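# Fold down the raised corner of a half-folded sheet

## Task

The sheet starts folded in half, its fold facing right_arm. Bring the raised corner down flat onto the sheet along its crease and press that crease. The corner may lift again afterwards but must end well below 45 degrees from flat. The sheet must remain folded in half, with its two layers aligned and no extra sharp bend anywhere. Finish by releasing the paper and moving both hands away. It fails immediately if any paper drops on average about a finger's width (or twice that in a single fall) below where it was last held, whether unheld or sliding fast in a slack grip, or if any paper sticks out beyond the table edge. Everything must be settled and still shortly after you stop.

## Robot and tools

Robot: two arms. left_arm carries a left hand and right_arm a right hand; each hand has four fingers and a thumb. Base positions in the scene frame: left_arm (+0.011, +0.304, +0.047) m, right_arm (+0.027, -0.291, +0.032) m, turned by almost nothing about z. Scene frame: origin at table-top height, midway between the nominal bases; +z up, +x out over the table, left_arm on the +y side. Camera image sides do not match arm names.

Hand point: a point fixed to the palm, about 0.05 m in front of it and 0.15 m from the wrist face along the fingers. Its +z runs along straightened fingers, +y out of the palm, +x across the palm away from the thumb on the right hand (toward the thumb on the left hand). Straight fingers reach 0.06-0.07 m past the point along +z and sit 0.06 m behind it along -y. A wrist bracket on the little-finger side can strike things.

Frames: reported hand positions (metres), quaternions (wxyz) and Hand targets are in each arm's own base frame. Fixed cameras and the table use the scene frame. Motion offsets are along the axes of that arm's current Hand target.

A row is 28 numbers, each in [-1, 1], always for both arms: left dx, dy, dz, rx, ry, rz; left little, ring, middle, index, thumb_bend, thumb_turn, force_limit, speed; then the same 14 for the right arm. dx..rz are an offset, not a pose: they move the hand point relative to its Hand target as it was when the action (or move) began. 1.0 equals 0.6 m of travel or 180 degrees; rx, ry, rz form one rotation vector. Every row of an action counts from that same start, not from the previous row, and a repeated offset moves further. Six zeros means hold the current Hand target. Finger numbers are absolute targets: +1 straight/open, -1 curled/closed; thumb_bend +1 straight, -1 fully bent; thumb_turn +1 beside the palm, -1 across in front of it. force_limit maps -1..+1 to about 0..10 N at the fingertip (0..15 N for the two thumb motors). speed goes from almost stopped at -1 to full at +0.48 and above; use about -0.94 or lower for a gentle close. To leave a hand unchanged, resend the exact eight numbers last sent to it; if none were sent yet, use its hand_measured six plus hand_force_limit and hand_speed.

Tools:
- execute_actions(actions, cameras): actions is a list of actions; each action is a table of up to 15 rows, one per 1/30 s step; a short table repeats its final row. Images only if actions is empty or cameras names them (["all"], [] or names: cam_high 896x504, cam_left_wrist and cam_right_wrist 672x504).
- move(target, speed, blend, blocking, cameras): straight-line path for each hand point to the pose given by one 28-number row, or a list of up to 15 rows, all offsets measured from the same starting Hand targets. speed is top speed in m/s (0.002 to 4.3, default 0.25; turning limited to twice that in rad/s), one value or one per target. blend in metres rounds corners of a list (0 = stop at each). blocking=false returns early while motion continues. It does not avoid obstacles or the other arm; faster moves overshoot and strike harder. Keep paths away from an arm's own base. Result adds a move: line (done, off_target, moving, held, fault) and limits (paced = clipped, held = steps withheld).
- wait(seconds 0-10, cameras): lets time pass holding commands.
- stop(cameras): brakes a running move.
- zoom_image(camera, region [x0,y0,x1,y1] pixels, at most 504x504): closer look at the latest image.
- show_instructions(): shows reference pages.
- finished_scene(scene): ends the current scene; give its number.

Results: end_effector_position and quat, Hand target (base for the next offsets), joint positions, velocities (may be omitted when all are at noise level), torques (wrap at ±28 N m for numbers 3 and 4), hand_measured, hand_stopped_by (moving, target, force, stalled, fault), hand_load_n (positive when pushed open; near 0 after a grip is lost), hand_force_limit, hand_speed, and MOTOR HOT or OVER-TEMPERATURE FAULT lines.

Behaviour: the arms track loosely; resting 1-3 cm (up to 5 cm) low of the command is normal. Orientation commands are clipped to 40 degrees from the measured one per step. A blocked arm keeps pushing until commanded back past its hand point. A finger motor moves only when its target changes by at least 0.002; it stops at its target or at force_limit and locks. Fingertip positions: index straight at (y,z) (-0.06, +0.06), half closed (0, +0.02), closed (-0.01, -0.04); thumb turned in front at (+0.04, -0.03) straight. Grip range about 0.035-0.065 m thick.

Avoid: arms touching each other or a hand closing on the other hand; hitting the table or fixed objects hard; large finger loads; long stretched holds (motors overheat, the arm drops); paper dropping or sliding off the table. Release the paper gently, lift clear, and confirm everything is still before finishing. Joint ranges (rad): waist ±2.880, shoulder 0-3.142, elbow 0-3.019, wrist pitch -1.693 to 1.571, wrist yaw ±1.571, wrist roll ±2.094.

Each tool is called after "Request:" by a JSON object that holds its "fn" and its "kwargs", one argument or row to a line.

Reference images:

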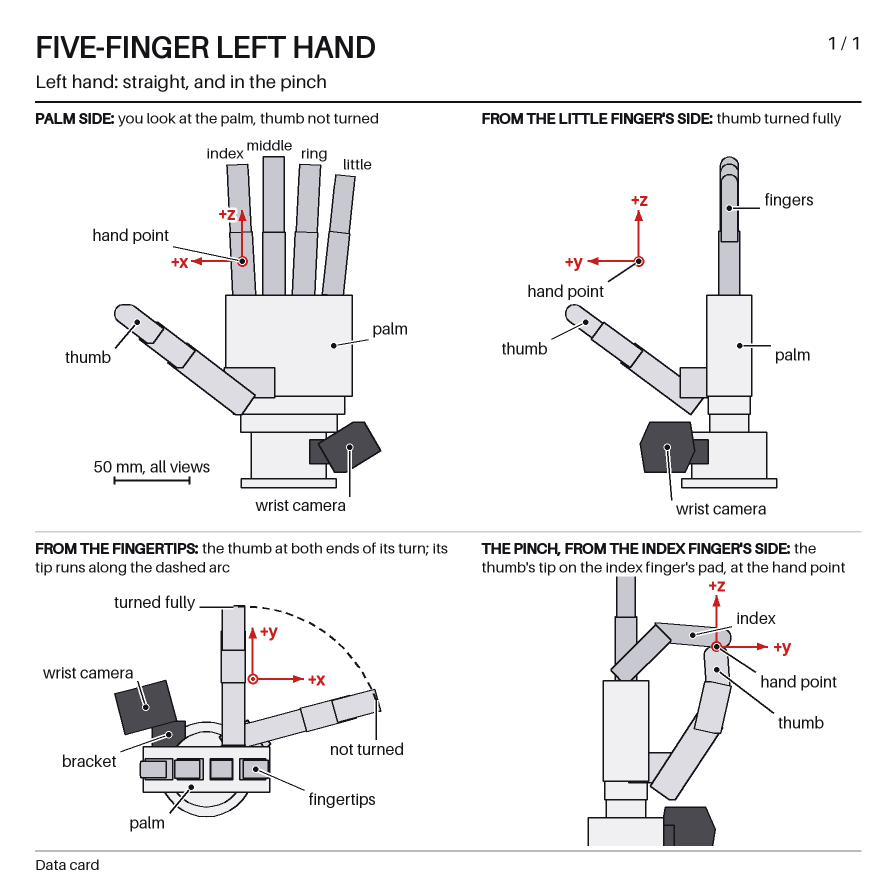

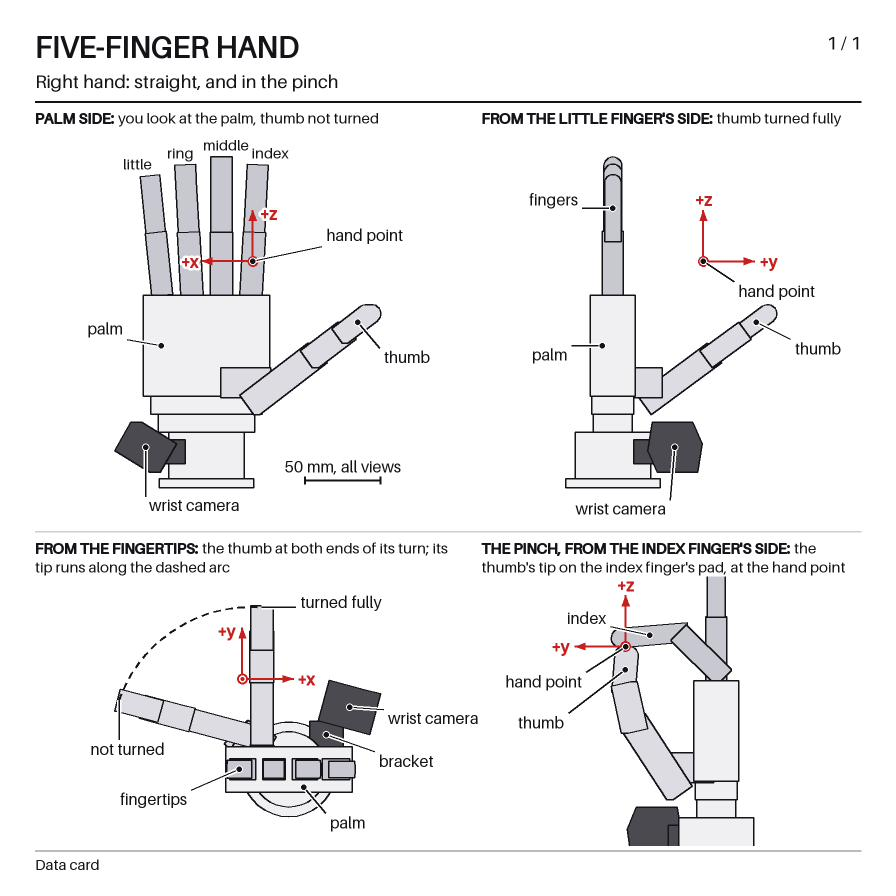

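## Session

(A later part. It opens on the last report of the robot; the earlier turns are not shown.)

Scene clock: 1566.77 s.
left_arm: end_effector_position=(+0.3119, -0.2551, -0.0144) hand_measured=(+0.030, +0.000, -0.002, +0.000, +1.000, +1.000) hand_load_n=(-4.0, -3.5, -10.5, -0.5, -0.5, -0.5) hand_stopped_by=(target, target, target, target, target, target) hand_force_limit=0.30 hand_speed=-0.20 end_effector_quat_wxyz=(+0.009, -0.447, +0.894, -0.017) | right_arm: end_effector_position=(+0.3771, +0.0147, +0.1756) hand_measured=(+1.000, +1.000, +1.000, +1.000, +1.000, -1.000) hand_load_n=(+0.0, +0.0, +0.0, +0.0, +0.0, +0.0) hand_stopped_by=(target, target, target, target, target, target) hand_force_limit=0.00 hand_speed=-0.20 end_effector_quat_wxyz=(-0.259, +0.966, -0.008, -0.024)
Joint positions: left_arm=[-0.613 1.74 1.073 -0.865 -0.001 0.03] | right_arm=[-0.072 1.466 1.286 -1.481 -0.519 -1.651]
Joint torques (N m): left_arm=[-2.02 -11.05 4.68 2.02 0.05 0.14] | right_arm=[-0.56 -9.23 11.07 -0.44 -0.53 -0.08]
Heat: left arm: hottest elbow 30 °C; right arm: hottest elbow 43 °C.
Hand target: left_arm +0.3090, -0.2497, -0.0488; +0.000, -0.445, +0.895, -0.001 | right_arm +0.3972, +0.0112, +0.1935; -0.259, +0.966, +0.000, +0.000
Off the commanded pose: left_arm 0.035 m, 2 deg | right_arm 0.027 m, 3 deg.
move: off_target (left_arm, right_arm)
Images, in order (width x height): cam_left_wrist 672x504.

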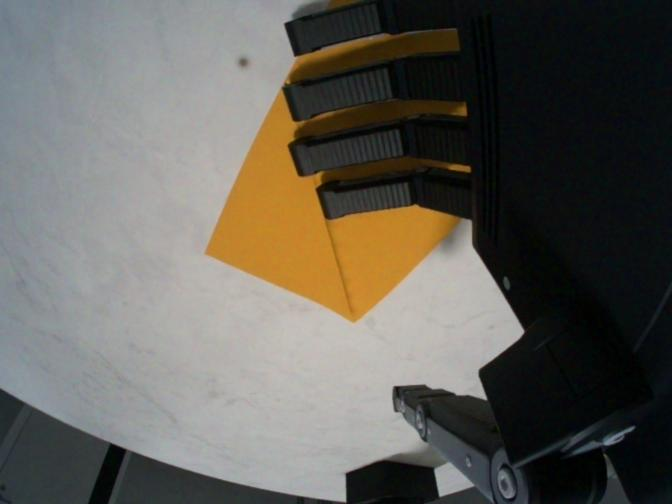

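Request:
{"fn": "move", "kwargs": {
  "target": [
    [0,0,-0.15,0,0,0,0.03,0,0.0,0,1,1,0.3,-0.2,0,0,0,0,0,0,1,1,1,1,1,-1,0,-0.2],
    [0,0.25,-0.3,0,0,0,0.03,0,0.0,0,1,1,0.3,-0.2,0,0,0,0,0,0,1,1,1,1,1,-1,0,-0.2]
  ],
  "speed": [0.1,0.2],
  "blend": [0.01,0],
  "cameras": ["cam_high","cam_left_wrist"]
}}

Request:
{"fn": "zoom_image", "kwargs": {
  "camera": "cam_left_wrist",
  "region": [222, 0, 472, 250]
}}

Request:
{"fn": "zoom_image", "kwargs": {
  "camera": "cam_high",
  "region": [425, 135, 490, 215]
}}

Scene clock: 1579.60 s.
left_arm: end_effector_position=(+0.1905, -0.1642, +0.1308) hand_measured=(+0.030, +0.000, +0.000, +0.000, +1.000, +1.000) hand_load_n=(+0.5, +0.0, +0.5, +0.0, +0.0, +0.0) hand_stopped_by=(target, target, target, target, target, target) hand_force_limit=0.30 hand_speed=-0.20 end_effector_quat_wxyz=(+0.002, -0.444, +0.896, -0.004) | right_arm: end_effector_position=(+0.3771, +0.0147, +0.1756) hand_measured=(+1.000, +1.000, +1.000, +1.000, +1.000, -1.000) hand_load_n=(+0.0, +0.0, +0.0, +0.0, +0.0, +0.0) hand_stopped_by=(target, target, target, target, target, target) hand_force_limit=0.00 hand_speed=-0.20 end_effector_quat_wxyz=(-0.259, +0.966, -0.008, -0.024)
Joint positions: left_arm=[-0.599 1.187 0.901 -1.277 -0.001 0.05] | right_arm=[-0.072 1.466 1.286 -1.481 -0.519 -1.651]
Joint torques (N m): left_arm=[-1.44 -9.05 7.19 -0.14 0.05 0.17] | right_arm=[-0.62 -9.17 11.06 -0.36 -0.54 -0.08]
Heat: left arm: hottest elbow 30 °C; right arm: hottest elbow 44 °C.
Hand target: left_arm +0.1892, -0.1590, +0.1311; +0.000, -0.445, +0.896, -0.001 | right_arm +0.3972, +0.0112, +0.1935; -0.259, +0.966, +0.000, +0.000
Off the commanded pose: left_arm 0.005 m, 0 deg | right_arm 0.027 m, 3 deg.
move: off_target (right_arm)
Images, in order (width x height): cam_high 896x504, cam_left_wrist 672x504.

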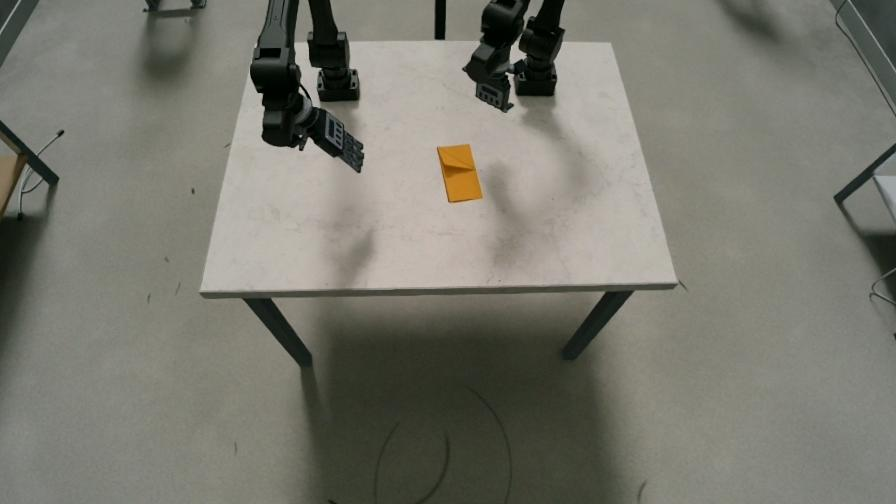

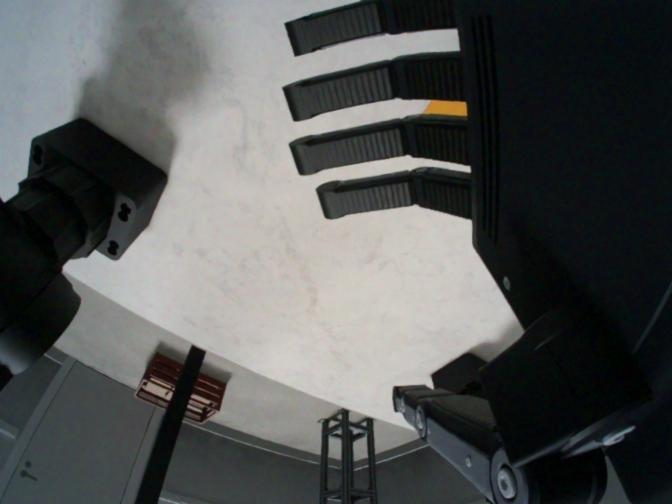

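Scaled by 2.016 from the camera's 672x504 image, which has a finer 960x720 frame.

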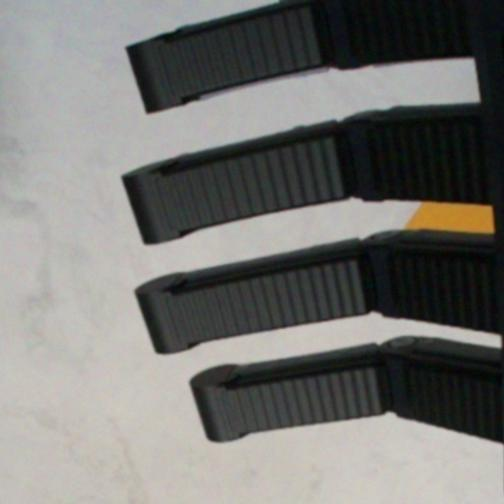

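Scaled by 6.300 from the camera's 896x504 image, which has a finer 1280x720 frame.

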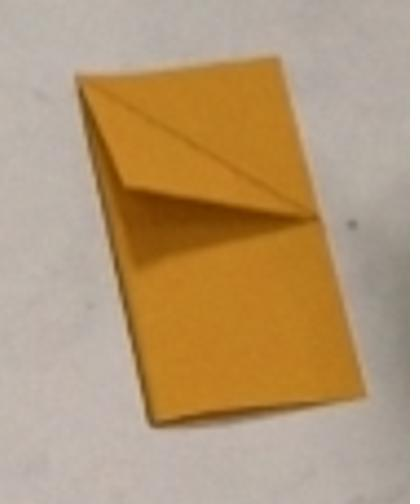

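Request:
{"fn": "finished_scene", "kwargs": {
  "scene": 1
}}

The scene is finished: the task was done.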